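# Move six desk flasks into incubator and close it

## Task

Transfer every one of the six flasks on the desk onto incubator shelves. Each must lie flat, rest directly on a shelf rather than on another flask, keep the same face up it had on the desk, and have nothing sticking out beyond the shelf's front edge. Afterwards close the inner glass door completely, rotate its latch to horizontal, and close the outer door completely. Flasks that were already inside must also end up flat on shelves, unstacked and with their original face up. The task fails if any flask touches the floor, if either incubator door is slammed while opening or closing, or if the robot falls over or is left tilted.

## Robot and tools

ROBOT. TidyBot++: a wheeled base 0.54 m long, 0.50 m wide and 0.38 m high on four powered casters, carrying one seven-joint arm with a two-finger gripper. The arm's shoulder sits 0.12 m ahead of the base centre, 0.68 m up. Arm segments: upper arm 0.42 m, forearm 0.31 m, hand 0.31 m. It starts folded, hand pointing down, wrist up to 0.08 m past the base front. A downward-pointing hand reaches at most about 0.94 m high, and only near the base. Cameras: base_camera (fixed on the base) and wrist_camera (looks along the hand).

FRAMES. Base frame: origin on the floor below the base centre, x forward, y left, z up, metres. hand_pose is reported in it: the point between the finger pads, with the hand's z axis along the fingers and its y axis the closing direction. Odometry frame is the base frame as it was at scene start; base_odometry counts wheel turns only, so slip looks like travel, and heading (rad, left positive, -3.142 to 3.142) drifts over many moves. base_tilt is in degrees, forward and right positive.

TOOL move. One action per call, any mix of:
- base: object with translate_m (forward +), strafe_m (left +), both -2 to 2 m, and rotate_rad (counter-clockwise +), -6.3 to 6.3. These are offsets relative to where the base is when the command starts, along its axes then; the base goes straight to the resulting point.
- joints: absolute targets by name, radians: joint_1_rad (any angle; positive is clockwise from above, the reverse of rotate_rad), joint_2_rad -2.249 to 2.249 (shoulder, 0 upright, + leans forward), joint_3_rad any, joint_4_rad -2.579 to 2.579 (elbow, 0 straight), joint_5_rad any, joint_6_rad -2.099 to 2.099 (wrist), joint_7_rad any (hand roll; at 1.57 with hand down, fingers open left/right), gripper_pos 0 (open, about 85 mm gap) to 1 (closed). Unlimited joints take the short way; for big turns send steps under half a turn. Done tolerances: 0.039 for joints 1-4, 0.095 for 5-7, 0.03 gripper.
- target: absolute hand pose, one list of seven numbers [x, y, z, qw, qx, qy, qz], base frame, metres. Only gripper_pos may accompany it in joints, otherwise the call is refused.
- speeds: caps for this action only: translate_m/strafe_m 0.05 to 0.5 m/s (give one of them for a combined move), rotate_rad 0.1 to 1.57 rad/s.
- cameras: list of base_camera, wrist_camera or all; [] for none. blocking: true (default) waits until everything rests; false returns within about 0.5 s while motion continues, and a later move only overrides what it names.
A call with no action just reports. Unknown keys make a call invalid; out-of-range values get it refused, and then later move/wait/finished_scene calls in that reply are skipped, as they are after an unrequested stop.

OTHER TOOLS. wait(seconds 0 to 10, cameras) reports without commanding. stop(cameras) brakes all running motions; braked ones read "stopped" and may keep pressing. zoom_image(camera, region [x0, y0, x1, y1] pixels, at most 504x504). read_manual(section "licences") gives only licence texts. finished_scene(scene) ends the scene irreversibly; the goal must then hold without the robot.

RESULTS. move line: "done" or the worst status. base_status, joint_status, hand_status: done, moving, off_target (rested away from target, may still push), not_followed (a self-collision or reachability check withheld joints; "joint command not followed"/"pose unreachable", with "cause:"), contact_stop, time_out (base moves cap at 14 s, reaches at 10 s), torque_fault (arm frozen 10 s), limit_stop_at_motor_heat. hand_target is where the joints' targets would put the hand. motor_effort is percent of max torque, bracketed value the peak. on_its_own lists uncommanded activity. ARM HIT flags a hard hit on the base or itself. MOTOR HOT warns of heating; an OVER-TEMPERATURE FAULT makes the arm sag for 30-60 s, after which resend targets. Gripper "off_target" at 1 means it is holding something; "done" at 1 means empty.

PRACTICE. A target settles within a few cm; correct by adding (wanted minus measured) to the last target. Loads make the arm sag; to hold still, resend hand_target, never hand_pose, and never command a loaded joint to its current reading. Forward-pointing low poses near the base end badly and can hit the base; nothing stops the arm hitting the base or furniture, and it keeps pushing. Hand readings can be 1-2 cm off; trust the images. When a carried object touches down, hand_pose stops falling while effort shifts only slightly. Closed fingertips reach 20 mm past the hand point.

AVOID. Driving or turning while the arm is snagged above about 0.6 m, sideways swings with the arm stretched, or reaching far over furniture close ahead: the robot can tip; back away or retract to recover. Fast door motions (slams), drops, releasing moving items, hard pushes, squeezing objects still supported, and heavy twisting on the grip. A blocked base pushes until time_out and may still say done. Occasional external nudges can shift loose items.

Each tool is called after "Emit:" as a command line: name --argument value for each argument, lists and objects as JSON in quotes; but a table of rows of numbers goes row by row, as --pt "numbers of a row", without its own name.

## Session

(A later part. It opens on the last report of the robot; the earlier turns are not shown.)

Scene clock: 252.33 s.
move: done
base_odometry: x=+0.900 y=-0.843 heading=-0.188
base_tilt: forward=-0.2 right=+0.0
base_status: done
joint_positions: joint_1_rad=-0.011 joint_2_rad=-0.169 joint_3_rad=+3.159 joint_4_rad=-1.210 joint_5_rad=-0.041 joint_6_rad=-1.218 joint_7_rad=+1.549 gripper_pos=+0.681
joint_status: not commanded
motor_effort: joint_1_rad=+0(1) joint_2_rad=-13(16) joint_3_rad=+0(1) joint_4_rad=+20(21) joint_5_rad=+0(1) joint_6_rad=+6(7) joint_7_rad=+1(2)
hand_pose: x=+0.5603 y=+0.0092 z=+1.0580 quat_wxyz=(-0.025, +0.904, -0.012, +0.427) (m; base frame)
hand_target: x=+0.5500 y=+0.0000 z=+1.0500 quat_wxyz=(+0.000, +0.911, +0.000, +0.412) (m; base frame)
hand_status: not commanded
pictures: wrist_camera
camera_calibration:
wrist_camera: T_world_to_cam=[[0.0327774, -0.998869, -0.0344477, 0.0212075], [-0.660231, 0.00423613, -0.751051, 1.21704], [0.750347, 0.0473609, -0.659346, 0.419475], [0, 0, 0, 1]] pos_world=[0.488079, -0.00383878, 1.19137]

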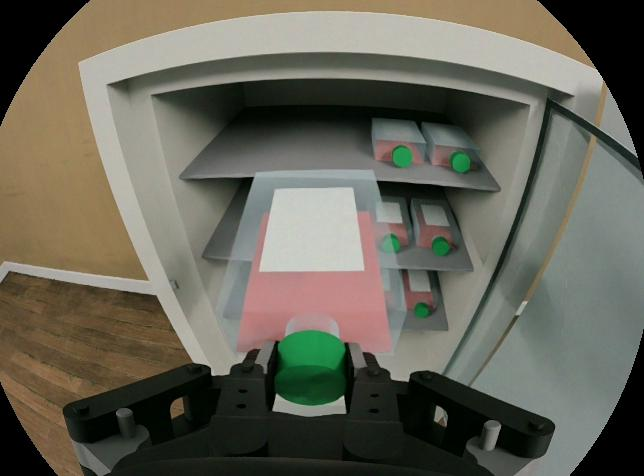

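Emit:
move --base '{"strafe_m":-0.034}' --target '[0.62,-0.007,0.83,0.0086,0.9035,-0.018,0.430]' --cameras '[]'

Emit:
move --target '[0.63,-0.006,0.70,0.0086,0.9035,-0.018,0.430]' --cameras '["wrist_camera"]'

Scene clock: 255.37 s.
move: done
base_odometry: x=+0.894 y=-0.877 heading=-0.188
base_tilt: forward=-0.2 right=+0.0
base_status: done
joint_positions: joint_1_rad=+0.001 joint_2_rad=-0.115 joint_3_rad=+3.140 joint_4_rad=-1.901 joint_5_rad=+0.014 joint_6_rad=-0.506 joint_7_rad=+1.547 gripper_pos=+0.681
joint_status: not commanded
motor_effort: joint_1_rad=+0(2) joint_2_rad=-17(19) joint_3_rad=+0(2) joint_4_rad=+22(23) joint_5_rad=+0(1) joint_6_rad=+6(7) joint_7_rad=+1(2)
hand_pose: x=+0.6116 y=-0.0004 z=+0.8270 quat_wxyz=(+0.001, +0.911, -0.006, +0.412) (m; base frame)
hand_target: x=+0.6200 y=-0.0070 z=+0.8300 quat_wxyz=(+0.009, +0.903, -0.018, +0.430) (m; base frame)
hand_status: done (0.011 m and 2.8 deg from the pose sent, 0.236 m and 3.9 deg at the start)
pictures: none
No camera images: "cameras" was empty.

Scene clock: 257.23 s.
move: done
base_odometry: x=+0.894 y=-0.877 heading=-0.188
base_tilt: forward=-0.2 right=+0.0
base_status: not commanded
joint_positions: joint_1_rad=-0.348 joint_2_rad=+0.064 joint_3_rad=+3.503 joint_4_rad=-2.201 joint_5_rad=-0.069 joint_6_rad=-0.031 joint_7_rad=+1.592 gripper_pos=+0.681
joint_status: not commanded
motor_effort: joint_1_rad=+0(0) joint_2_rad=-19(22) joint_3_rad=-1(1) joint_4_rad=+18(22) joint_5_rad=+0(1) joint_6_rad=+6(7) joint_7_rad=+1(2)
hand_pose: x=+0.6247 y=-0.0030 z=+0.6960 quat_wxyz=(+0.002, +0.911, -0.022, +0.412) (m; base frame)
hand_target: x=+0.6300 y=-0.0060 z=+0.7000 quat_wxyz=(+0.009, +0.903, -0.018, +0.430) (m; base frame)
hand_status: done (0.007 m and 2.4 deg from the pose sent, 0.128 m and 2.8 deg at the start)
pictures: wrist_camera
camera_calibration:
wrist_camera: T_world_to_cam=[[-0.0083375, -0.999952, 0.0050733, -0.0073902], [-0.684804, 0.00201262, -0.728724, 0.987427], [0.728679, -0.00954996, -0.684788, 0.164052], [0, 0, 0, 1]] pos_world=[0.556591, -0.00781047, 0.83194]

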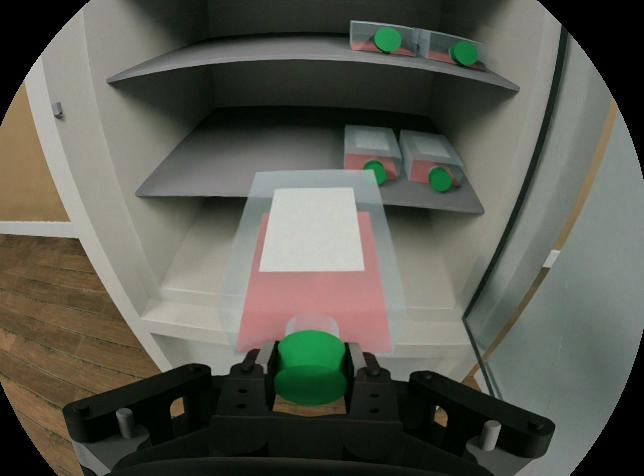

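Emit:
move --target '[0.635,-0.006,0.66,0.0086,0.9035,-0.018,0.430]' --base '{"translate_m":0.2}' --speeds '{"translate_m":0.25}' --cameras '["wrist_camera"]'

Scene clock: 259.43 s.
move: done
base_odometry: x=+1.091 y=-0.914 heading=-0.188
base_tilt: forward=-0.2 right=+0.0
base_status: done
joint_positions: joint_1_rad=-0.113 joint_2_rad=+0.172 joint_3_rad=+3.260 joint_4_rad=-2.253 joint_5_rad=-0.069 joint_6_rad=+0.130 joint_7_rad=+1.592 gripper_pos=+0.681
joint_status: not commanded
motor_effort: joint_1_rad=+0(0) joint_2_rad=-22(24) joint_3_rad=+0(2) joint_4_rad=+16(19) joint_5_rad=+0(1) joint_6_rad=+5(7) joint_7_rad=+0(2)
hand_pose: x=+0.6319 y=-0.0040 z=+0.6533 quat_wxyz=(+0.004, +0.911, -0.021, +0.411) (m; base frame)
hand_target: x=+0.6350 y=-0.0060 z=+0.6600 quat_wxyz=(+0.009, +0.903, -0.018, +0.430) (m; base frame)
hand_status: done (0.008 m and 2.4 deg from the pose sent, 0.038 m and 2.4 deg at the start)
pictures: wrist_camera
camera_calibration:
wrist_camera: T_world_to_cam=[[-0.00835918, -0.999912, 0.0103293, -0.0115334], [-0.686691, -0.00176885, -0.726947, 0.961324], [0.726901, -0.0131697, -0.686616, 0.131981], [0, 0, 0, 1]] pos_world=[0.564099, -0.00809384, 0.789571]

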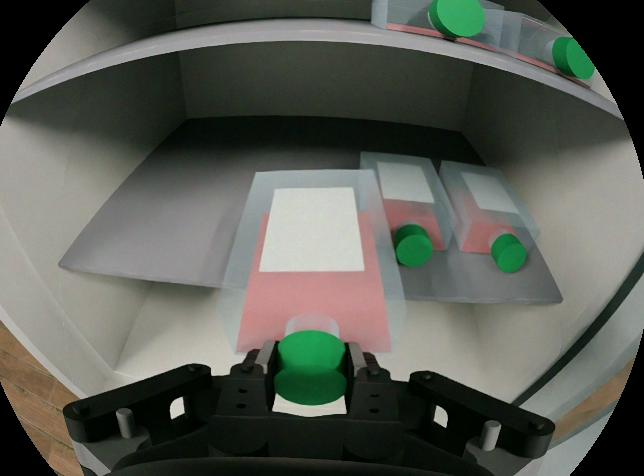

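Emit:
move --target '[0.64,-0.006,0.635,0.0086,0.9035,-0.018,0.430]' --base '{"translate_m":0.085}' --speeds '{"translate_m":0.15}' --cameras '["wrist_camera"]'

Scene clock: 260.90 s.
move: done
base_odometry: x=+1.174 y=-0.930 heading=-0.188
base_tilt: forward=-0.2 right=+0.0
base_status: done
joint_positions: joint_1_rad=-0.081 joint_2_rad=+0.244 joint_3_rad=+3.227 joint_4_rad=-2.280 joint_5_rad=-0.069 joint_6_rad=+0.231 joint_7_rad=+1.592 gripper_pos=+0.681
joint_status: not commanded
motor_effort: joint_1_rad=+0(1) joint_2_rad=-23(26) joint_3_rad=-1(1) joint_4_rad=+15(17) joint_5_rad=+0(1) joint_6_rad=+6(7) joint_7_rad=+0(1)
hand_pose: x=+0.6372 y=-0.0056 z=+0.6284 quat_wxyz=(+0.008, +0.911, -0.021, +0.412) (m; base frame)
hand_target: x=+0.6400 y=-0.0060 z=+0.6350 quat_wxyz=(+0.009, +0.903, -0.018, +0.430) (m; base frame)
hand_status: done (0.007 m and 2.2 deg from the pose sent, 0.020 m and 2.4 deg at the start)
pictures: wrist_camera
camera_calibration:
wrist_camera: T_world_to_cam=[[-0.0103657, -0.999814, 0.0162523, -0.0151911], [-0.684983, -0.0047411, -0.728543, 0.946732], [0.728485, -0.0186844, -0.684807, 0.108657], [0, 0, 0, 1]] pos_world=[0.569183, -0.00866958, 0.764391]

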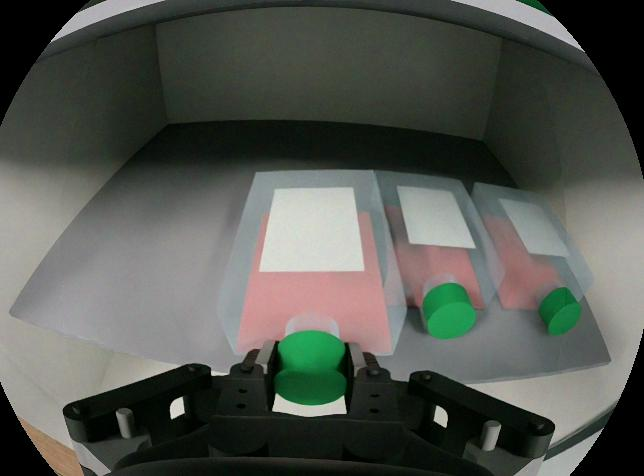

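Emit:
move --target '[0.648,-0.006,0.615,0.0086,0.9035,-0.018,0.430]' --base '{"translate_m":0.012}' --speeds '{"translate_m":0.1}' --cameras '["wrist_camera"]'

Emit:
move --target '[0.65,-0.006,0.600,0.0086,0.9035,-0.018,0.430]' --cameras '["wrist_camera"]'

Scene clock: 262.27 s.
move: done
base_odometry: x=+1.186 y=-0.933 heading=-0.188
base_tilt: forward=-0.1 right=+0.0
base_status: done
joint_positions: joint_1_rad=-0.070 joint_2_rad=+0.311 joint_3_rad=+3.216 joint_4_rad=-2.288 joint_5_rad=-0.069 joint_6_rad=+0.303 joint_7_rad=+1.592 gripper_pos=+0.681
joint_status: not commanded
motor_effort: joint_1_rad=+0(1) joint_2_rad=-25(27) joint_3_rad=-1(2) joint_4_rad=+14(16) joint_5_rad=+0(1) joint_6_rad=+6(7) joint_7_rad=+2(2)
hand_pose: x=+0.6438 y=-0.0071 z=+0.6068 quat_wxyz=(+0.011, +0.911, -0.020, +0.411) (m; base frame)
hand_target: x=+0.6480 y=-0.0060 z=+0.6150 quat_wxyz=(+0.009, +0.903, -0.018, +0.430) (m; base frame)
hand_status: done (0.009 m and 2.4 deg from the pose sent, 0.017 m and 2.2 deg at the start)
pictures: wrist_camera
camera_calibration:
wrist_camera: T_world_to_cam=[[-0.0119907, -0.999677, 0.0223896, -0.0189696], [-0.687619, -0.008013, -0.726027, 0.935582], [0.725972, -0.0241012, -0.687301, 0.0921656], [0, 0, 0, 1]] pos_world=[0.576187, -0.0092454, 0.743028]

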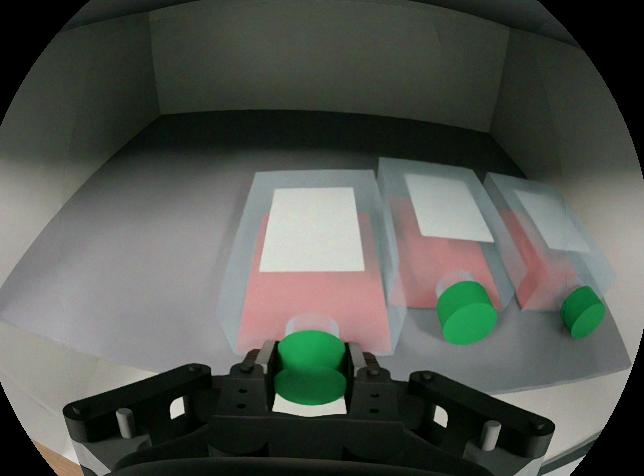

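Scene clock: 262.97 s.
move: done
base_odometry: x=+1.186 y=-0.933 heading=-0.188
base_tilt: forward=-0.2 right=+0.0
base_status: not commanded
joint_positions: joint_1_rad=-0.064 joint_2_rad=+0.342 joint_3_rad=+3.208 joint_4_rad=-2.293 joint_5_rad=-0.069 joint_6_rad=+0.367 joint_7_rad=+1.592 gripper_pos=+0.681
joint_status: not commanded
motor_effort: joint_1_rad=+0(0) joint_2_rad=-24(25) joint_3_rad=-1(1) joint_4_rad=+13(14) joint_5_rad=+0(1) joint_6_rad=+6(7) joint_7_rad=+1(2)
hand_pose: x=+0.6517 y=-0.0076 z=+0.6035 quat_wxyz=(+0.012, +0.906, -0.020, +0.423) (m; base frame)
hand_target: x=+0.6500 y=-0.0060 z=+0.6000 quat_wxyz=(+0.009, +0.903, -0.018, +0.430) (m; base frame)
hand_status: done (0.004 m and 0.9 deg from the pose sent, 0.009 m and 2.4 deg at the start)
pictures: wrist_camera
camera_calibration:
wrist_camera: T_world_to_cam=[[-0.0125989, -0.999595, 0.0255215, -0.0208497], [-0.66741, -0.0105993, -0.744615, 0.936693], [0.744584, -0.0264147, -0.667006, 0.05976], [0, 0, 0, 1]] pos_world=[0.580399, -0.00933444, 0.737868]

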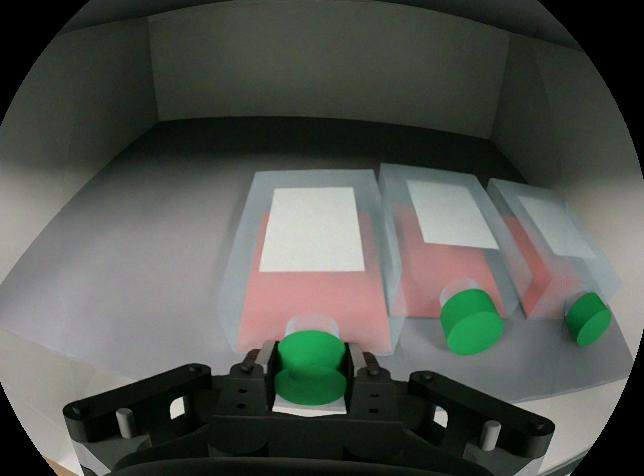

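Emit:
move --joints '{"gripper_pos":0.6}' --cameras '[]'

Emit:
move --base '{"translate_m":-0.2}' --speeds '{"translate_m":0.25}' --cameras '[]'

Emit:
move --target '[0.68,0.006,0.620,0,0.766,0,0.643]' --joints '{"gripper_pos":1}' --cameras '["wrist_camera"]'

Scene clock: 264.10 s.
move: done
base_odometry: x=+1.186 y=-0.933 heading=-0.188
base_tilt: forward=-0.2 right=+0.0
base_status: not commanded
joint_positions: joint_1_rad=-0.063 joint_2_rad=+0.343 joint_3_rad=+3.208 joint_4_rad=-2.293 joint_5_rad=-0.069 joint_6_rad=+0.367 joint_7_rad=+1.592 gripper_pos=+0.600
joint_status: all done
motor_effort: joint_1_rad=+0(0) joint_2_rad=-25(26) joint_3_rad=+0(1) joint_4_rad=+13(13) joint_5_rad=+0(0) joint_6_rad=+6(6) joint_7_rad=+1(2)
hand_pose: x=+0.6516 y=-0.0076 z=+0.6028 quat_wxyz=(+0.012, +0.906, -0.020, +0.423) (m; base frame)
hand_target: x=+0.6500 y=-0.0060 z=+0.6000 quat_wxyz=(+0.009, +0.903, -0.018, +0.430) (m; base frame)
hand_status: not commanded
pictures: none
No camera images: "cameras" was empty.

Scene clock: 265.80 s.
move: done
base_odometry: x=+0.990 y=-0.895 heading=-0.188
base_tilt: forward=-0.2 right=+0.0
base_status: done
joint_positions: joint_1_rad=-0.061 joint_2_rad=+0.351 joint_3_rad=+3.206 joint_4_rad=-2.301 joint_5_rad=-0.069 joint_6_rad=+0.368 joint_7_rad=+1.592 gripper_pos=+0.600
joint_status: not commanded
motor_effort: joint_1_rad=+0(2) joint_2_rad=-25(28) joint_3_rad=+0(1) joint_4_rad=+12(14) joint_5_rad=+0(1) joint_6_rad=+5(6) joint_7_rad=+1(2)
hand_pose: x=+0.6474 y=-0.0082 z=+0.5958 quat_wxyz=(+0.012, +0.909, -0.020, +0.416) (m; base frame)
hand_target: x=+0.6500 y=-0.0060 z=+0.6000 quat_wxyz=(+0.009, +0.903, -0.018, +0.430) (m; base frame)
hand_status: not commanded
pictures: none
No camera images: "cameras" was empty.

Scene clock: 267.87 s.
move: done
base_odometry: x=+0.990 y=-0.895 heading=-0.188
base_tilt: forward=-0.1 right=+0.0
base_status: not commanded
joint_positions: joint_1_rad=-0.047 joint_2_rad=+0.754 joint_3_rad=+3.176 joint_4_rad=-2.468 joint_5_rad=-0.068 joint_6_rad=+1.454 joint_7_rad=+1.592 gripper_pos=+0.999
joint_status: all done
motor_effort: joint_1_rad=+0(0) joint_2_rad=-29(30) joint_3_rad=-1(1) joint_4_rad=+4(13) joint_5_rad=+0(1) joint_6_rad=+7(9) joint_7_rad=+0(2)
hand_pose: x=+0.6870 y=-0.0091 z=+0.6145 quat_wxyz=(+0.033, +0.773, -0.001, +0.634) (m; base frame)
hand_target: x=+0.6800 y=+0.0060 z=+0.6200 quat_wxyz=(+0.000, +0.766, +0.000, +0.643) (m; base frame)
hand_status: done (0.018 m and 4.0 deg from the pose sent, 0.043 m and 31.0 deg at the start)
pictures: wrist_camera
camera_calibration:
wrist_camera: T_world_to_cam=[[-0.0232912, -0.996257, 0.0832465, -0.0502964], [-0.230034, -0.0756942, -0.970234, 0.806002], [0.972904, -0.0417474, -0.22741, -0.386358], [0, 0, 0, 1]] pos_world=[0.560125, -0.00522788, 0.698336]

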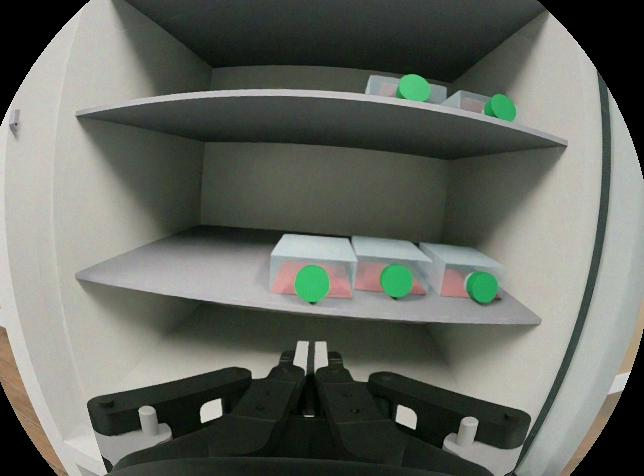

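Emit:
move --base '{"translate_m":0.12}' --speeds '{"translate_m":0.2}' --cameras '[]'

Emit:
move --base '{"translate_m":0.065}' --speeds '{"translate_m":0.08}' --cameras '["wrist_camera"]'

Scene clock: 269.43 s.
move: done
base_odometry: x=+1.108 y=-0.918 heading=-0.188
base_tilt: forward=-0.2 right=+0.0
base_status: done
joint_positions: joint_1_rad=-0.044 joint_2_rad=+0.756 joint_3_rad=+3.175 joint_4_rad=-2.475 joint_5_rad=-0.068 joint_6_rad=+1.459 joint_7_rad=+1.592 gripper_pos=+0.999
joint_status: not commanded
motor_effort: joint_1_rad=+0(1) joint_2_rad=-30(31) joint_3_rad=-1(1) joint_4_rad=+4(5) joint_5_rad=-1(1) joint_6_rad=+7(8) joint_7_rad=+1(2)
hand_pose: x=+0.6846 y=-0.0100 z=+0.6131 quat_wxyz=(+0.033, +0.774, -0.001, +0.632) (m; base frame)
hand_target: x=+0.6800 y=+0.0060 z=+0.6200 quat_wxyz=(+0.000, +0.766, +0.000, +0.643) (m; base frame)
hand_status: not commanded
pictures: none
No camera images: "cameras" was empty.

Scene clock: 270.80 s.
move: done
base_odometry: x=+1.172 y=-0.930 heading=-0.188
base_tilt: forward=-0.1 right=+0.0
base_status: done
joint_positions: joint_1_rad=-0.044 joint_2_rad=+0.756 joint_3_rad=+3.175 joint_4_rad=-2.477 joint_5_rad=-0.068 joint_6_rad=+1.459 joint_7_rad=+1.592 gripper_pos=+0.999
joint_status: not commanded
motor_effort: joint_1_rad=+0(1) joint_2_rad=-29(30) joint_3_rad=-1(2) joint_4_rad=+4(5) joint_5_rad=+0(1) joint_6_rad=+8(8) joint_7_rad=+1(2)
hand_pose: x=+0.6839 y=-0.0101 z=+0.6124 quat_wxyz=(+0.033, +0.774, -0.001, +0.632) (m; base frame)
hand_target: x=+0.6800 y=+0.0060 z=+0.6200 quat_wxyz=(+0.000, +0.766, +0.000, +0.643) (m; base frame)
hand_status: not commanded
pictures: wrist_camera
camera_calibration:
wrist_camera: T_world_to_cam=[[-0.0245167, -0.996242, 0.0830691, -0.0502284], [-0.23583, -0.0749855, -0.968897, 0.806287], [0.971485, -0.0433443, -0.233105, -0.37933], [0, 0, 0, 1]] pos_world=[0.557428, -0.00602161, 0.696958]

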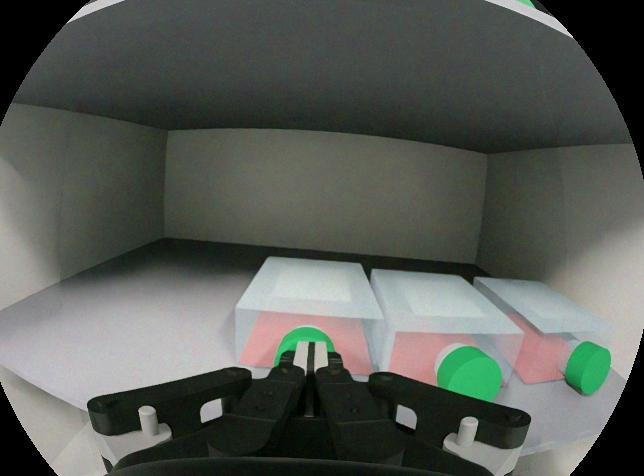

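Emit:
move --base '{"translate_m":-0.75}' --cameras '["wrist_camera"]'

Emit:
move --base '{"rotate_rad":2.207}' --target '[0.57,0,1.03,0,0.9063,0,0.4226]' --joints '{"gripper_pos":0}' --cameras '[]'

Emit:
move --base '{"translate_m":1.293,"strafe_m":-1.09}' --cameras '["wrist_camera","base_camera"]'

Scene clock: 275.13 s.
move: done
base_odometry: x=+0.435 y=-0.790 heading=-0.188
base_tilt: forward=-0.2 right=+0.0
base_status: done
joint_positions: joint_1_rad=-0.042 joint_2_rad=+0.759 joint_3_rad=+3.173 joint_4_rad=-2.479 joint_5_rad=-0.067 joint_6_rad=+1.461 joint_7_rad=+1.592 gripper_pos=+0.999
joint_status: not commanded
motor_effort: joint_1_rad=+0(2) joint_2_rad=-30(31) joint_3_rad=-1(2) joint_4_rad=+4(5) joint_5_rad=+0(1) joint_6_rad=+8(8) joint_7_rad=+0(2)
hand_pose: x=+0.6830 y=-0.0105 z=+0.6111 quat_wxyz=(+0.033, +0.775, -0.002, +0.631) (m; base frame)
hand_target: x=+0.6800 y=+0.0060 z=+0.6200 quat_wxyz=(+0.000, +0.766, +0.000, +0.643) (m; base frame)
hand_status: not commanded
pictures: wrist_camera
camera_calibration:
wrist_camera: T_world_to_cam=[[-0.0245591, -0.996324, 0.0820693, -0.049849], [-0.238294, -0.0738934, -0.968378, 0.806267], [0.970882, -0.0433391, -0.235603, -0.376902], [0, 0, 0, 1]] pos_world=[0.556832, -0.00642248, 0.696063]

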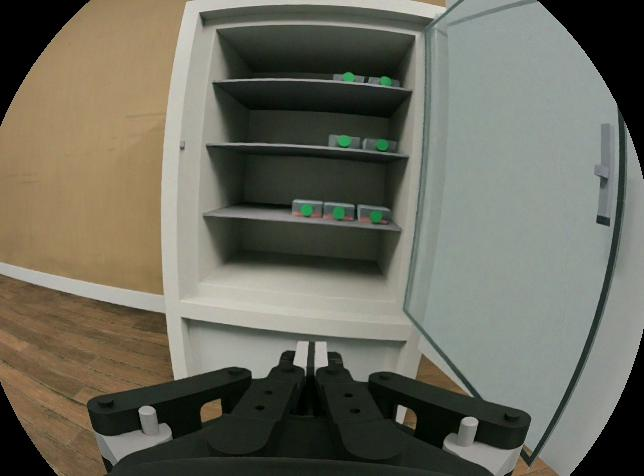

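Scene clock: 278.57 s.
move: done
base_odometry: x=+0.435 y=-0.790 heading=+2.019
base_tilt: forward=-0.2 right=+0.0
base_status: done
joint_positions: joint_1_rad=-0.027 joint_2_rad=-0.172 joint_3_rad=+3.155 joint_4_rad=-1.332 joint_5_rad=-0.054 joint_6_rad=-1.091 joint_7_rad=+1.592 gripper_pos=+0.000
joint_status: all done
motor_effort: joint_1_rad=+0(4) joint_2_rad=-14(33) joint_3_rad=+0(4) joint_4_rad=+20(22) joint_5_rad=-1(1) joint_6_rad=+6(8) joint_7_rad=+1(2)
hand_pose: x=+0.5769 y=+0.0214 z=+1.0269 quat_wxyz=(-0.026, +0.902, +0.014, +0.431) (m; base frame)
hand_target: x=+0.5700 y=+0.0000 z=+1.0300 quat_wxyz=(+0.000, +0.906, +0.000, +0.423) (m; base frame)
hand_status: done (0.023 m and 3.6 deg from the pose sent, 0.434 m and 28.5 deg at the start)
pictures: none
No camera images: "cameras" was empty.

Scene clock: 283.27 s.
move: done
base_odometry: x=+0.857 y=+0.848 heading=+2.019
base_tilt: forward=-0.2 right=+0.0
base_status: done
joint_positions: joint_1_rad=-0.026 joint_2_rad=-0.171 joint_3_rad=+3.155 joint_4_rad=-1.332 joint_5_rad=-0.050 joint_6_rad=-1.095 joint_7_rad=+1.592 gripper_pos=+0.000
joint_status: not commanded
motor_effort: joint_1_rad=+0(1) joint_2_rad=-13(16) joint_3_rad=+0(2) joint_4_rad=+20(21) joint_5_rad=+0(1) joint_6_rad=+5(7) joint_7_rad=+1(2)
hand_pose: x=+0.5767 y=+0.0201 z=+1.0250 quat_wxyz=(-0.024, +0.903, +0.014, +0.428) (m; base frame)
hand_target: x=+0.5700 y=+0.0000 z=+1.0300 quat_wxyz=(+0.000, +0.906, +0.000, +0.423) (m; base frame)
hand_status: not commanded
pictures: base_camera, wrist_camera
camera_calibration:
wrist_camera: T_world_to_cam=[[0.0784169, -0.996856, -0.011335, -0.0196394], [-0.656081, -0.0430426, -0.753462, 1.20398], [0.750605, 0.0665208, -0.657394, 0.382315], [0, 0, 0, 1]] pos_world=[0.504484, 0.00681311, 1.15826]

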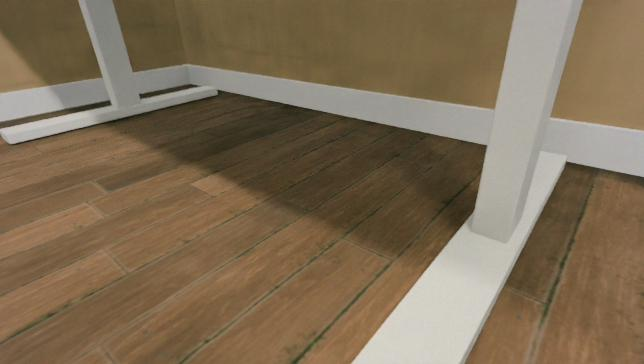

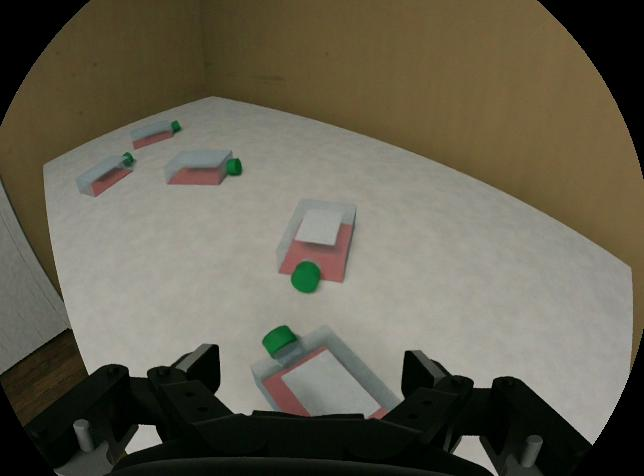

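Emit:
move --base '{"rotate_rad":-0.533,"translate_m":-0.05}' --cameras '[]'

Emit:
move --base '{"strafe_m":0.581,"translate_m":-0.06}' --cameras '[]'

Emit:
move --joints '{"joint_1_rad":0.5,"joint_2_rad":0.269,"joint_3_rad":3.14,"joint_4_rad":-0.777,"joint_5_rad":0,"joint_6_rad":-2.06,"joint_7_rad":0.12}' --cameras '["wrist_camera","base_camera"]'

Scene clock: 287.20 s.
move: done
base_odometry: x=+0.879 y=+0.803 heading=+1.486
base_tilt: forward=-0.2 right=+0.0
base_status: done
joint_positions: joint_1_rad=-0.020 joint_2_rad=-0.171 joint_3_rad=+3.158 joint_4_rad=-1.332 joint_5_rad=-0.045 joint_6_rad=-1.097 joint_7_rad=+1.592 gripper_pos=+0.000
joint_status: not commanded
motor_effort: joint_1_rad=+0(2) joint_2_rad=-14(18) joint_3_rad=+0(3) joint_4_rad=+20(22) joint_5_rad=+0(1) joint_6_rad=+5(6) joint_7_rad=+1(1)
hand_pose: x=+0.5764 y=+0.0145 z=+1.0249 quat_wxyz=(-0.020, +0.903, +0.010, +0.428) (m; base frame)
hand_target: x=+0.5700 y=+0.0000 z=+1.0300 quat_wxyz=(+0.000, +0.906, +0.000, +0.423) (m; base frame)
hand_status: not commanded
pictures: none
No camera images: "cameras" was empty.

Scene clock: 289.77 s.
move: done
base_odometry: x=+0.295 y=+0.792 heading=+1.485
base_tilt: forward=-0.2 right=+0.0
base_status: done
joint_positions: joint_1_rad=-0.020 joint_2_rad=-0.171 joint_3_rad=+3.158 joint_4_rad=-1.332 joint_5_rad=-0.044 joint_6_rad=-1.097 joint_7_rad=+1.592 gripper_pos=+0.000
joint_status: not commanded
motor_effort: joint_1_rad=+0(2) joint_2_rad=-13(15) joint_3_rad=-1(3) joint_4_rad=+20(20) joint_5_rad=+0(1) joint_6_rad=+5(7) joint_7_rad=+1(2)
hand_pose: x=+0.5764 y=+0.0142 z=+1.0249 quat_wxyz=(-0.020, +0.904, +0.010, +0.428) (m; base frame)
hand_target: x=+0.5700 y=+0.0000 z=+1.0300 quat_wxyz=(+0.000, +0.906, +0.000, +0.423) (m; base frame)
hand_status: not commanded
pictures: none
No camera images: "cameras" was empty.

Scene clock: 292.10 s.
move: done
base_odometry: x=+0.295 y=+0.792 heading=+1.485
base_tilt: forward=-0.2 right=+0.0
base_status: not commanded
joint_positions: joint_1_rad=+0.490 joint_2_rad=+0.265 joint_3_rad=+3.156 joint_4_rad=-0.810 joint_5_rad=-0.044 joint_6_rad=-2.009 joint_7_rad=+0.194 gripper_pos=+0.000
joint_status: all done
motor_effort: joint_1_rad=+0(1) joint_2_rad=-24(27) joint_3_rad=-1(3) joint_4_rad=+15(21) joint_5_rad=+0(2) joint_6_rad=-1(6) joint_7_rad=+1(2)
hand_pose: x=+0.4804 y=-0.1822 z=+0.9269 quat_wxyz=(-0.028, +0.598, -0.801, +0.019) (m; base frame)
hand_target: x=+0.4665 y=-0.1877 z=+0.9338 quat_wxyz=(-0.008, +0.561, -0.827, +0.016) (m; base frame)
hand_status: not commanded
pictures: base_camera, wrist_camera
camera_calibration:
wrist_camera: T_world_to_cam=[[-0.965356, 0.249411, -0.0766909, 0.574229], [0.245747, 0.967821, 0.054133, 0.0605643], [0.0877244, 0.0334111, -0.995584, 1.02948], [0, 0, 0, 1]] pos_world=[0.449142, -0.23623, 1.06569]

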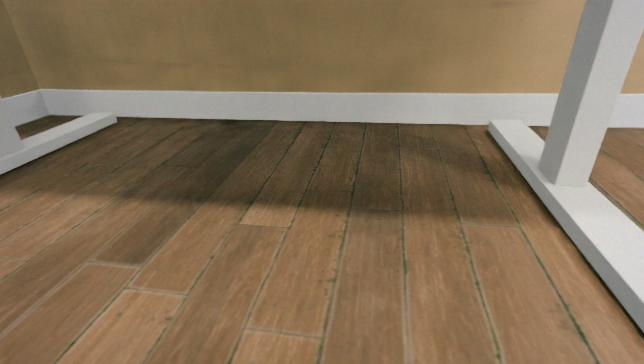

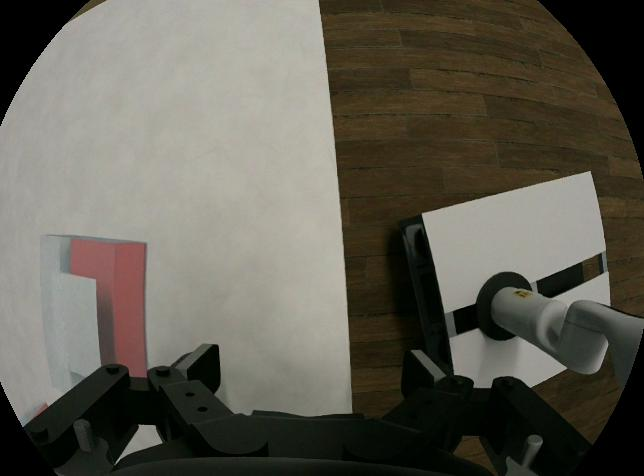

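Emit:
move --base '{"translate_m":0.15}' --speeds '{"translate_m":0.3}' --cameras '["wrist_camera"]'

Scene clock: 293.77 s.
move: done
base_odometry: x=+0.307 y=+0.941 heading=+1.486
base_tilt: forward=-0.1 right=+0.0
base_status: done
joint_positions: joint_1_rad=+0.492 joint_2_rad=+0.276 joint_3_rad=+3.153 joint_4_rad=-0.808 joint_5_rad=-0.044 joint_6_rad=-2.015 joint_7_rad=+0.192 gripper_pos=+0.000
joint_status: not commanded
motor_effort: joint_1_rad=+0(2) joint_2_rad=-25(28) joint_3_rad=-1(2) joint_4_rad=+16(16) joint_5_rad=+0(1) joint_6_rad=-1(2) joint_7_rad=+1(2)
hand_pose: x=+0.4815 y=-0.1827 z=+0.9226 quat_wxyz=(-0.025, +0.597, -0.802, +0.011) (m; base frame)
hand_target: x=+0.4665 y=-0.1877 z=+0.9338 quat_wxyz=(-0.008, +0.561, -0.827, +0.016) (m; base frame)
hand_status: not commanded
pictures: wrist_camera
camera_calibration:
wrist_camera: T_world_to_cam=[[-0.965934, 0.25137, -0.0615224, 0.561779], [0.247913, 0.967005, 0.0586541, 0.0556726], [0.0742364, 0.0414038, -0.996381, 1.03381], [0, 0, 0, 1]] pos_world=[0.452094, -0.237853, 1.06136]

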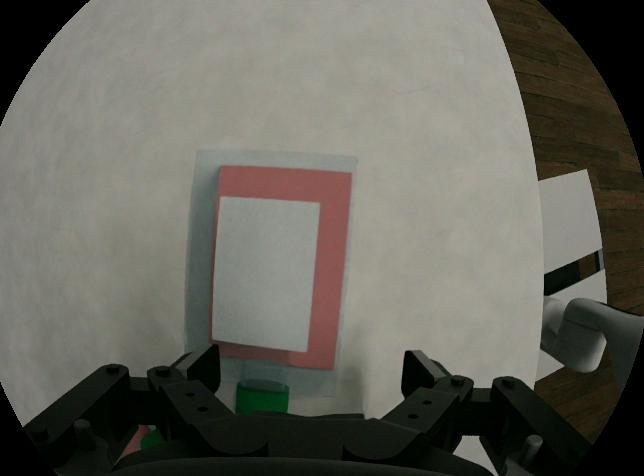

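Emit:
move --base '{"translate_m":0.058,"strafe_m":0.038}' --joints '{"joint_7_rad":0.04}' --cameras '[]'

Emit:
move --joints '{"joint_2_rad":0.25,"joint_4_rad":-0.93,"joint_6_rad":-1.95}' --cameras '["wrist_camera"]'

Scene clock: 295.37 s.
move: done
base_odometry: x=+0.274 y=+1.003 heading=+1.485
base_tilt: forward=-0.1 right=+0.0
base_status: done
joint_positions: joint_1_rad=+0.493 joint_2_rad=+0.276 joint_3_rad=+3.148 joint_4_rad=-0.808 joint_5_rad=-0.044 joint_6_rad=-2.016 joint_7_rad=+0.097 gripper_pos=+0.000
joint_status: all done
motor_effort: joint_1_rad=+0(3) joint_2_rad=-26(27) joint_3_rad=-1(2) joint_4_rad=+15(16) joint_5_rad=+0(1) joint_6_rad=+0(1) joint_7_rad=+2(2)
hand_pose: x=+0.4818 y=-0.1818 z=+0.9226 quat_wxyz=(-0.026, +0.560, -0.828, +0.009) (m; base frame)
hand_target: x=+0.4665 y=-0.1877 z=+0.9338 quat_wxyz=(-0.009, +0.528, -0.849, +0.015) (m; base frame)
hand_status: not commanded
pictures: none
No camera images: "cameras" was empty.

Scene clock: 296.43 s.
move: done
base_odometry: x=+0.274 y=+1.003 heading=+1.485
base_tilt: forward=-0.2 right=+0.0
base_status: not commanded
joint_positions: joint_1_rad=+0.493 joint_2_rad=+0.269 joint_3_rad=+3.148 joint_4_rad=-0.911 joint_5_rad=-0.044 joint_6_rad=-1.990 joint_7_rad=+0.097 gripper_pos=+0.000
joint_status: all done
motor_effort: joint_1_rad=+0(0) joint_2_rad=-25(26) joint_3_rad=-1(2) joint_4_rad=+16(16) joint_5_rad=+0(1) joint_6_rad=+0(2) joint_7_rad=+1(1)
hand_pose: x=+0.4711 y=-0.1759 z=+0.8964 quat_wxyz=(-0.010, +0.559, -0.829, -0.022) (m; base frame)
hand_target: x=+0.4695 y=-0.1893 z=+0.8980 quat_wxyz=(-0.003, +0.528, -0.849, +0.005) (m; base frame)
hand_status: not commanded
pictures: wrist_camera
camera_calibration:
wrist_camera: T_world_to_cam=[[-0.939949, 0.341151, 0.0105472, 0.487276], [0.34094, 0.937026, 0.0757822, -0.011247], [0.0159702, 0.0748274, -0.997069, 1.04203], [0, 0, 0, 1]] pos_world=[0.445208, -0.233668, 1.03468]

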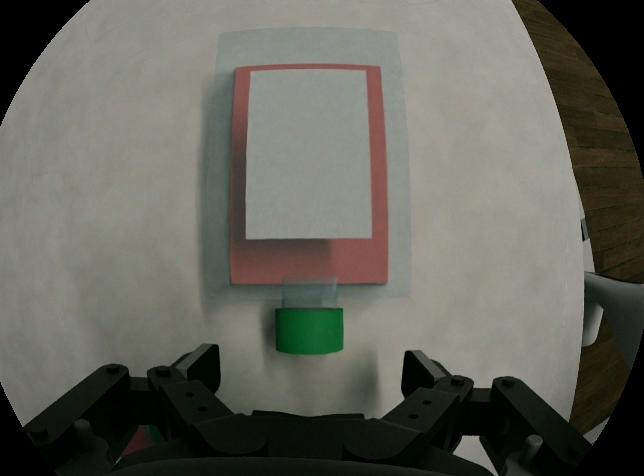

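Emit:
move --base '{"strafe_m":-0.008,"translate_m":-0.003}' --joints '{"joint_2_rad":0.226,"joint_4_rad":-1.04,"joint_6_rad":-1.86}' --cameras '["wrist_camera"]'

Emit:
move --joints '{"gripper_pos":0.6}' --cameras '["wrist_camera"]'

Emit:
move --joints '{"gripper_pos":0.8}' --cameras '["wrist_camera"]'

Scene clock: 297.67 s.
move: done
base_odometry: x=+0.282 y=+0.999 heading=+1.485
base_tilt: forward=-0.1 right=+0.0
base_status: done
joint_positions: joint_1_rad=+0.498 joint_2_rad=+0.247 joint_3_rad=+3.147 joint_4_rad=-1.019 joint_5_rad=-0.043 joint_6_rad=-1.910 joint_7_rad=+0.097 gripper_pos=+0.000
joint_status: all done
motor_effort: joint_1_rad=+0(3) joint_2_rad=-24(26) joint_3_rad=-1(4) joint_4_rad=+16(17) joint_5_rad=+0(1) joint_6_rad=-2(2) joint_7_rad=+1(2)
hand_pose: x=+0.4692 y=-0.1764 z=+0.8733 quat_wxyz=(-0.010, +0.555, -0.831, -0.025) (m; base frame)
hand_target: x=+0.4701 y=-0.1896 z=+0.8749 quat_wxyz=(-0.004, +0.528, -0.849, +0.007) (m; base frame)
hand_status: not commanded
pictures: wrist_camera
camera_calibration:
wrist_camera: T_world_to_cam=[[-0.937284, 0.348178, 0.0164739, 0.480718], [0.348375, 0.934144, 0.0775248, -0.0138381], [0.0116035, 0.0784018, -0.996854, 1.02167], [0, 0, 0, 1]] pos_world=[0.443535, -0.23455, 1.01161]

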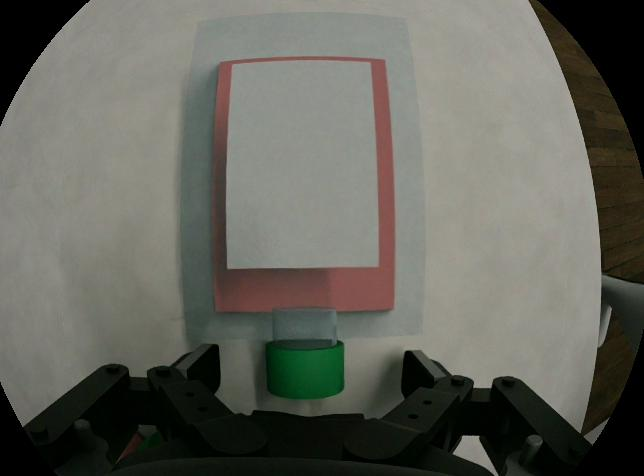

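Scene clock: 298.53 s.
move: done
base_odometry: x=+0.282 y=+0.999 heading=+1.485
base_tilt: forward=-0.2 right=+0.0
base_status: not commanded
joint_positions: joint_1_rad=+0.498 joint_2_rad=+0.235 joint_3_rad=+3.147 joint_4_rad=-1.019 joint_5_rad=-0.043 joint_6_rad=-1.900 joint_7_rad=+0.097 gripper_pos=+0.600
joint_status: all done
motor_effort: joint_1_rad=+0(1) joint_2_rad=-23(25) joint_3_rad=-1(2) joint_4_rad=+15(16) joint_5_rad=+0(1) joint_6_rad=-2(6) joint_7_rad=+1(1)
hand_pose: x=+0.4702 y=-0.1770 z=+0.8778 quat_wxyz=(-0.015, +0.555, -0.831, -0.015) (m; base frame)
hand_target: x=+0.4701 y=-0.1896 z=+0.8749 quat_wxyz=(-0.004, +0.528, -0.849, +0.007) (m; base frame)
hand_status: not commanded
pictures: wrist_camera
camera_calibration:
wrist_camera: T_world_to_cam=[[-0.93724, 0.348638, -0.00571073, 0.501371], [0.347277, 0.934802, 0.0744586, -0.0107304], [0.0312975, 0.0678024, -0.997208, 1.01528], [0, 0, 0, 1]] pos_world=[0.441855, -0.233605, 1.01611]

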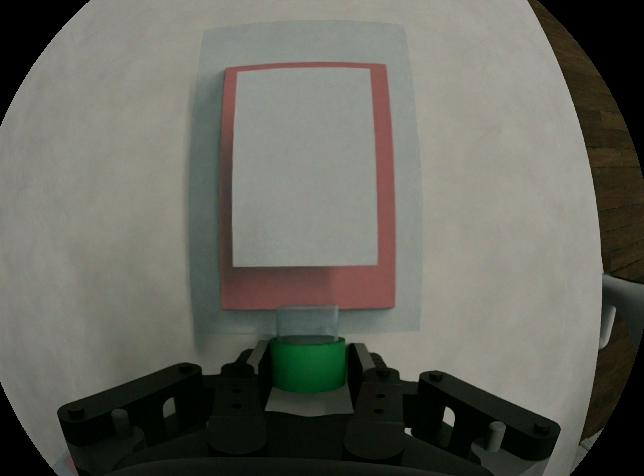

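Scene clock: 299.17 s.
move: off_target
base_odometry: x=+0.282 y=+0.999 heading=+1.485
base_tilt: forward=-0.2 right=+0.0
base_status: not commanded
joint_positions: joint_1_rad=+0.498 joint_2_rad=+0.233 joint_3_rad=+3.147 joint_4_rad=-1.020 joint_5_rad=-0.043 joint_6_rad=-1.896 joint_7_rad=+0.097 gripper_pos=+0.683
joint_status: gripper_pos off_target (ended at +0.683, target +0.800)
motor_effort: joint_1_rad=+0(0) joint_2_rad=-23(24) joint_3_rad=-1(1) joint_4_rad=+15(16) joint_5_rad=-1(1) joint_6_rad=-2(3) joint_7_rad=+1(1)
hand_pose: x=+0.4705 y=-0.1771 z=+0.8786 quat_wxyz=(-0.016, +0.555, -0.831, -0.012) (m; base frame)
hand_target: x=+0.4701 y=-0.1896 z=+0.8749 quat_wxyz=(-0.004, +0.528, -0.849, +0.007) (m; base frame)
hand_status: not commanded
pictures: wrist_camera
camera_calibration:
wrist_camera: T_world_to_cam=[[-0.937155, 0.348744, -0.0108618, 0.50623], [0.347062, 0.934933, 0.0738119, -0.0100983], [0.0358965, 0.0654035, -0.997213, 1.01357], [0, 0, 0, 1]] pos_world=[0.441537, -0.233394, 1.01699]

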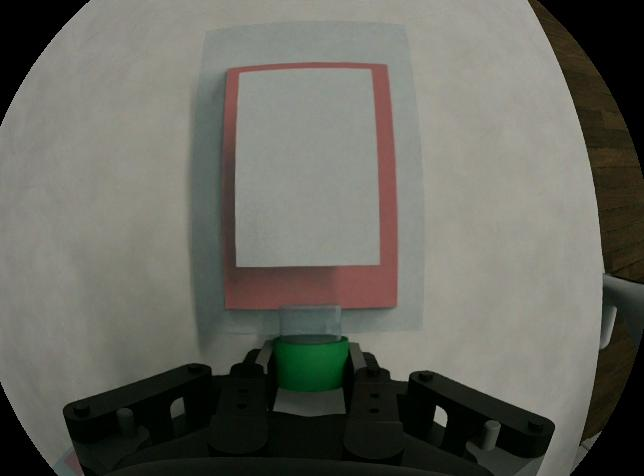

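Emit:
move --base '{"strafe_m":0.25}' --speeds '{"strafe_m":0.15}' --cameras '["wrist_camera"]'

Emit:
move --joints '{"joint_7_rad":1.05}' --cameras '["wrist_camera"]'

Emit:
move --joints '{"joint_7_rad":2.06}' --cameras '["wrist_camera"]'

Scene clock: 301.90 s.
move: done
base_odometry: x=+0.033 y=+1.020 heading=+1.485
base_tilt: forward=-0.2 right=+0.0
base_status: done
joint_positions: joint_1_rad=+0.499 joint_2_rad=+0.233 joint_3_rad=+3.147 joint_4_rad=-1.020 joint_5_rad=-0.042 joint_6_rad=-1.896 joint_7_rad=+0.097 gripper_pos=+0.683
joint_status: not commanded
motor_effort: joint_1_rad=+0(2) joint_2_rad=-24(25) joint_3_rad=-2(3) joint_4_rad=+16(16) joint_5_rad=+0(2) joint_6_rad=+0(3) joint_7_rad=+1(2)
hand_pose: x=+0.4704 y=-0.1777 z=+0.8786 quat_wxyz=(-0.016, +0.555, -0.832, -0.012) (m; base frame)
hand_target: x=+0.4701 y=-0.1896 z=+0.8749 quat_wxyz=(-0.004, +0.528, -0.849, +0.007) (m; base frame)
hand_status: not commanded
pictures: wrist_camera
camera_calibration:
wrist_camera: T_world_to_cam=[[-0.936817, 0.349642, -0.011146, 0.50653], [0.347973, 0.934667, 0.0728883, -0.00918808], [0.0359026, 0.0644045, -0.997278, 1.01343], [0, 0, 0, 1]] pos_world=[0.441338, -0.233786, 1.01699]

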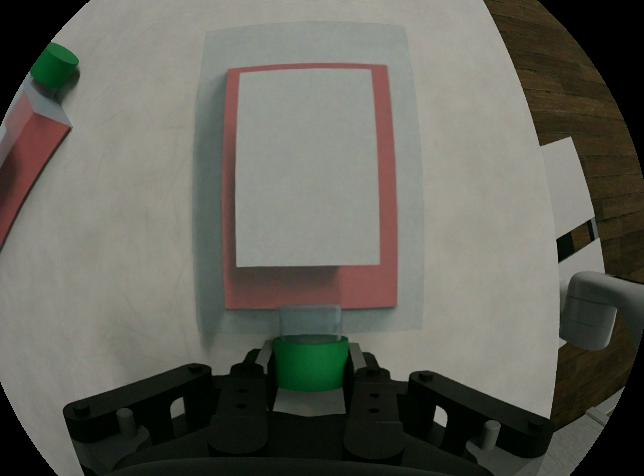

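Scene clock: 303.57 s.
move: done
base_odometry: x=+0.033 y=+1.020 heading=+1.485
base_tilt: forward=-0.1 right=+0.0
base_status: not commanded
joint_positions: joint_1_rad=+0.499 joint_2_rad=+0.231 joint_3_rad=+3.147 joint_4_rad=-1.020 joint_5_rad=-0.042 joint_6_rad=-1.896 joint_7_rad=+0.980 gripper_pos=+0.683
joint_status: all done
motor_effort: joint_1_rad=+0(1) joint_2_rad=-22(23) joint_3_rad=-1(2) joint_4_rad=+15(16) joint_5_rad=-1(1) joint_6_rad=+0(1) joint_7_rad=+1(2)
hand_pose: x=+0.4702 y=-0.1776 z=+0.8791 quat_wxyz=(-0.019, +0.857, -0.514, -0.004) (m; base frame)
hand_target: x=+0.4701 y=-0.1896 z=+0.8749 quat_wxyz=(+0.000, +0.873, -0.488, +0.008) (m; base frame)
hand_status: not commanded
pictures: wrist_camera
camera_calibration:
wrist_camera: T_world_to_cam=[[-0.864028, -0.501619, -0.042823, 0.348735], [-0.503384, 0.862099, 0.0582246, 0.391104], [0.00771109, 0.0718642, -0.997385, 1.02858], [0, 0, 0, 1]] pos_world=[0.490261, -0.236157, 1.01805]

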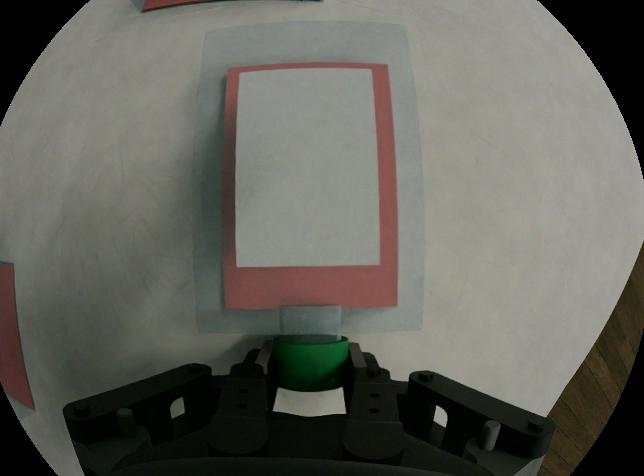

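Scene clock: 305.23 s.
move: done
base_odometry: x=+0.033 y=+1.020 heading=+1.485
base_tilt: forward=-0.2 right=+0.0
base_status: not commanded
joint_positions: joint_1_rad=+0.499 joint_2_rad=+0.231 joint_3_rad=+3.147 joint_4_rad=-1.020 joint_5_rad=-0.042 joint_6_rad=-1.896 joint_7_rad=+1.989 gripper_pos=+0.683
joint_status: all done
motor_effort: joint_1_rad=+0(1) joint_2_rad=-25(25) joint_3_rad=-1(2) joint_4_rad=+17(17) joint_5_rad=+0(1) joint_6_rad=+0(1) joint_7_rad=+1(2)
hand_pose: x=+0.4701 y=-0.1775 z=+0.8790 quat_wxyz=(-0.019, +0.999, -0.036, +0.006) (m; base frame)
hand_target: x=+0.4701 y=-0.1896 z=+0.8749 quat_wxyz=(+0.004, +1.000, -0.005, +0.007) (m; base frame)
hand_status: not commanded
pictures: wrist_camera
camera_calibration:
wrist_camera: T_world_to_cam=[[-0.0355426, -0.998126, -0.049805, -0.122836], [-0.999182, 0.0345305, 0.0210373, 0.509824], [-0.0192781, 0.050512, -0.998537, 1.0384], [0, 0, 0, 1]] pos_world=[0.525059, -0.192662, 1.02004]

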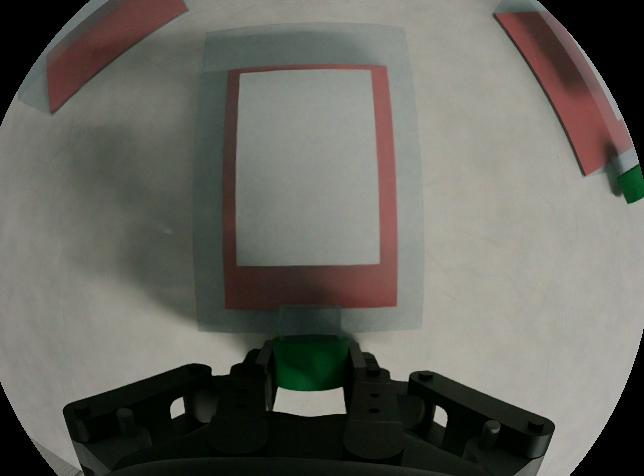

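Emit:
move --joints '{"gripper_pos":0}' --cameras '[]'

Emit:
move --joints '{"joint_2_rad":0.245,"joint_4_rad":-0.79,"joint_6_rad":-2.06}' --cameras '[]'

Emit:
move --base '{"translate_m":-0.14,"strafe_m":-0.178}' --target '[0.60,-0.005,0.95,0,0.9063,0,0.4226]' --cameras '["wrist_camera"]'

Scene clock: 306.53 s.
move: done
base_odometry: x=+0.033 y=+1.020 heading=+1.485
base_tilt: forward=-0.1 right=+0.0
base_status: not commanded
joint_positions: joint_1_rad=+0.499 joint_2_rad=+0.231 joint_3_rad=+3.147 joint_4_rad=-1.020 joint_5_rad=-0.042 joint_6_rad=-1.896 joint_7_rad=+1.989 gripper_pos=+0.000
joint_status: all done
motor_effort: joint_1_rad=+0(0) joint_2_rad=-25(25) joint_3_rad=-1(2) joint_4_rad=+16(17) joint_5_rad=+0(1) joint_6_rad=-1(2) joint_7_rad=+1(2)
hand_pose: x=+0.4701 y=-0.1775 z=+0.8790 quat_wxyz=(-0.019, +0.999, -0.036, +0.006) (m; base frame)
hand_target: x=+0.4701 y=-0.1896 z=+0.8749 quat_wxyz=(+0.004, +1.000, -0.005, +0.007) (m; base frame)
hand_status: not commanded
pictures: none
No camera images: "cameras" was empty.

Scene clock: 307.83 s.
move: done
base_odometry: x=+0.033 y=+1.020 heading=+1.485
base_tilt: forward=-0.1 right=+0.0
base_status: not commanded
joint_positions: joint_1_rad=+0.499 joint_2_rad=+0.235 joint_3_rad=+3.147 joint_4_rad=-0.821 joint_5_rad=-0.042 joint_6_rad=-2.012 joint_7_rad=+1.989 gripper_pos=+0.000
joint_status: all done
motor_effort: joint_1_rad=+0(0) joint_2_rad=-23(27) joint_3_rad=-1(2) joint_4_rad=+15(17) joint_5_rad=+0(1) joint_6_rad=-1(2) joint_7_rad=+0(2)
hand_pose: x=+0.4711 y=-0.1787 z=+0.9357 quat_wxyz=(+0.000, +0.999, -0.033, +0.041) (m; base frame)
hand_target: x=+0.4594 y=-0.1838 z=+0.9395 quat_wxyz=(+0.011, +1.000, -0.005, +0.021) (m; base frame)
hand_status: not commanded
pictures: none
No camera images: "cameras" was empty.

Scene clock: 310.30 s.
move: done
base_odometry: x=+0.198 y=+0.866 heading=+1.485
base_tilt: forward=-0.2 right=+0.0
base_status: done
joint_positions: joint_1_rad=+0.001 joint_2_rad=-0.143 joint_3_rad=+3.157 joint_4_rad=-1.543 joint_5_rad=-0.042 joint_6_rad=-0.922 joint_7_rad=+1.666 gripper_pos=+0.000
joint_status: not commanded
motor_effort: joint_1_rad=+0(3) joint_2_rad=-15(25) joint_3_rad=-1(3) joint_4_rad=+21(21) joint_5_rad=+0(2) joint_6_rad=+6(6) joint_7_rad=+1(2)
hand_pose: x=+0.5965 y=+0.0039 z=+0.9399 quat_wxyz=(+0.001, +0.916, +0.031, +0.399) (m; base frame)
hand_target: x=+0.6000 y=-0.0050 z=+0.9500 quat_wxyz=(+0.000, +0.906, +0.000, +0.423) (m; base frame)
hand_status: done (0.014 m and 4.6 deg from the pose sent, 0.217 m and 45.4 deg at the start)
pictures: wrist_camera
camera_calibration:
wrist_camera: T_world_to_cam=[[0.0907605, -0.994878, 0.0445096, -0.09815], [-0.700929, -0.0955656, -0.706799, 1.13523], [0.707432, 0.0329514, -0.706013, 0.384194], [0, 0, 0, 1]] pos_world=[0.532836, -0.00181765, 1.078]

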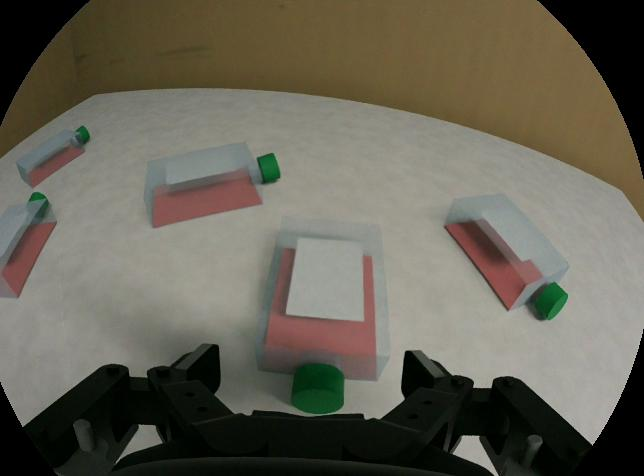

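Emit:
move --target '[0.626,-0.012,0.88,0,0.9063,0,0.4226]' --cameras '["wrist_camera"]'

Scene clock: 312.00 s.
move: done
base_odometry: x=+0.198 y=+0.866 heading=+1.485
base_tilt: forward=-0.2 right=+0.0
base_status: not commanded
joint_positions: joint_1_rad=+0.001 joint_2_rad=-0.112 joint_3_rad=+3.177 joint_4_rad=-1.727 joint_5_rad=-0.042 joint_6_rad=-0.690 joint_7_rad=+1.666 gripper_pos=+0.000
joint_status: not commanded
motor_effort: joint_1_rad=+0(0) joint_2_rad=-17(19) joint_3_rad=-1(1) joint_4_rad=+21(22) joint_5_rad=+0(1) joint_6_rad=+6(6) joint_7_rad=+1(2)
hand_pose: x=+0.6176 y=-0.0089 z=+0.8778 quat_wxyz=(+0.006, +0.913, +0.017, +0.407) (m; base frame)
hand_target: x=+0.6260 y=-0.0120 z=+0.8800 quat_wxyz=(+0.000, +0.906, +0.000, +0.423) (m; base frame)
hand_status: done (0.009 m and 2.9 deg from the pose sent, 0.069 m and 4.6 deg at the start)
pictures: wrist_camera
camera_calibration:
wrist_camera: T_world_to_cam=[[0.0596878, -0.997266, 0.0435608, -0.0900427], [-0.69155, -0.0727812, -0.718653, 1.10973], [0.719858, 0.0127703, -0.694004, 0.307515], [0, 0, 0, 1]] pos_world=[0.55144, -0.0129562, 1.01485]

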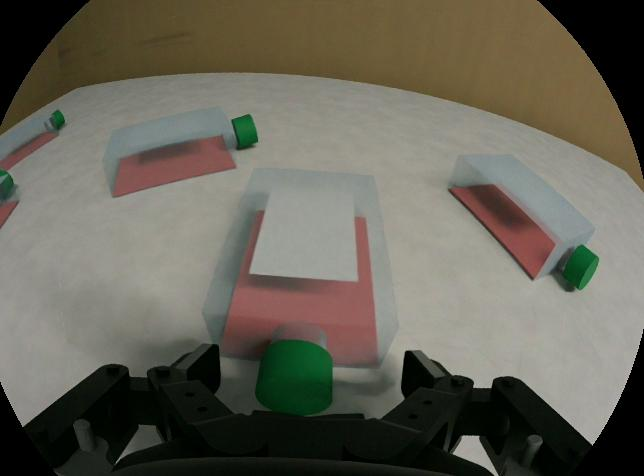

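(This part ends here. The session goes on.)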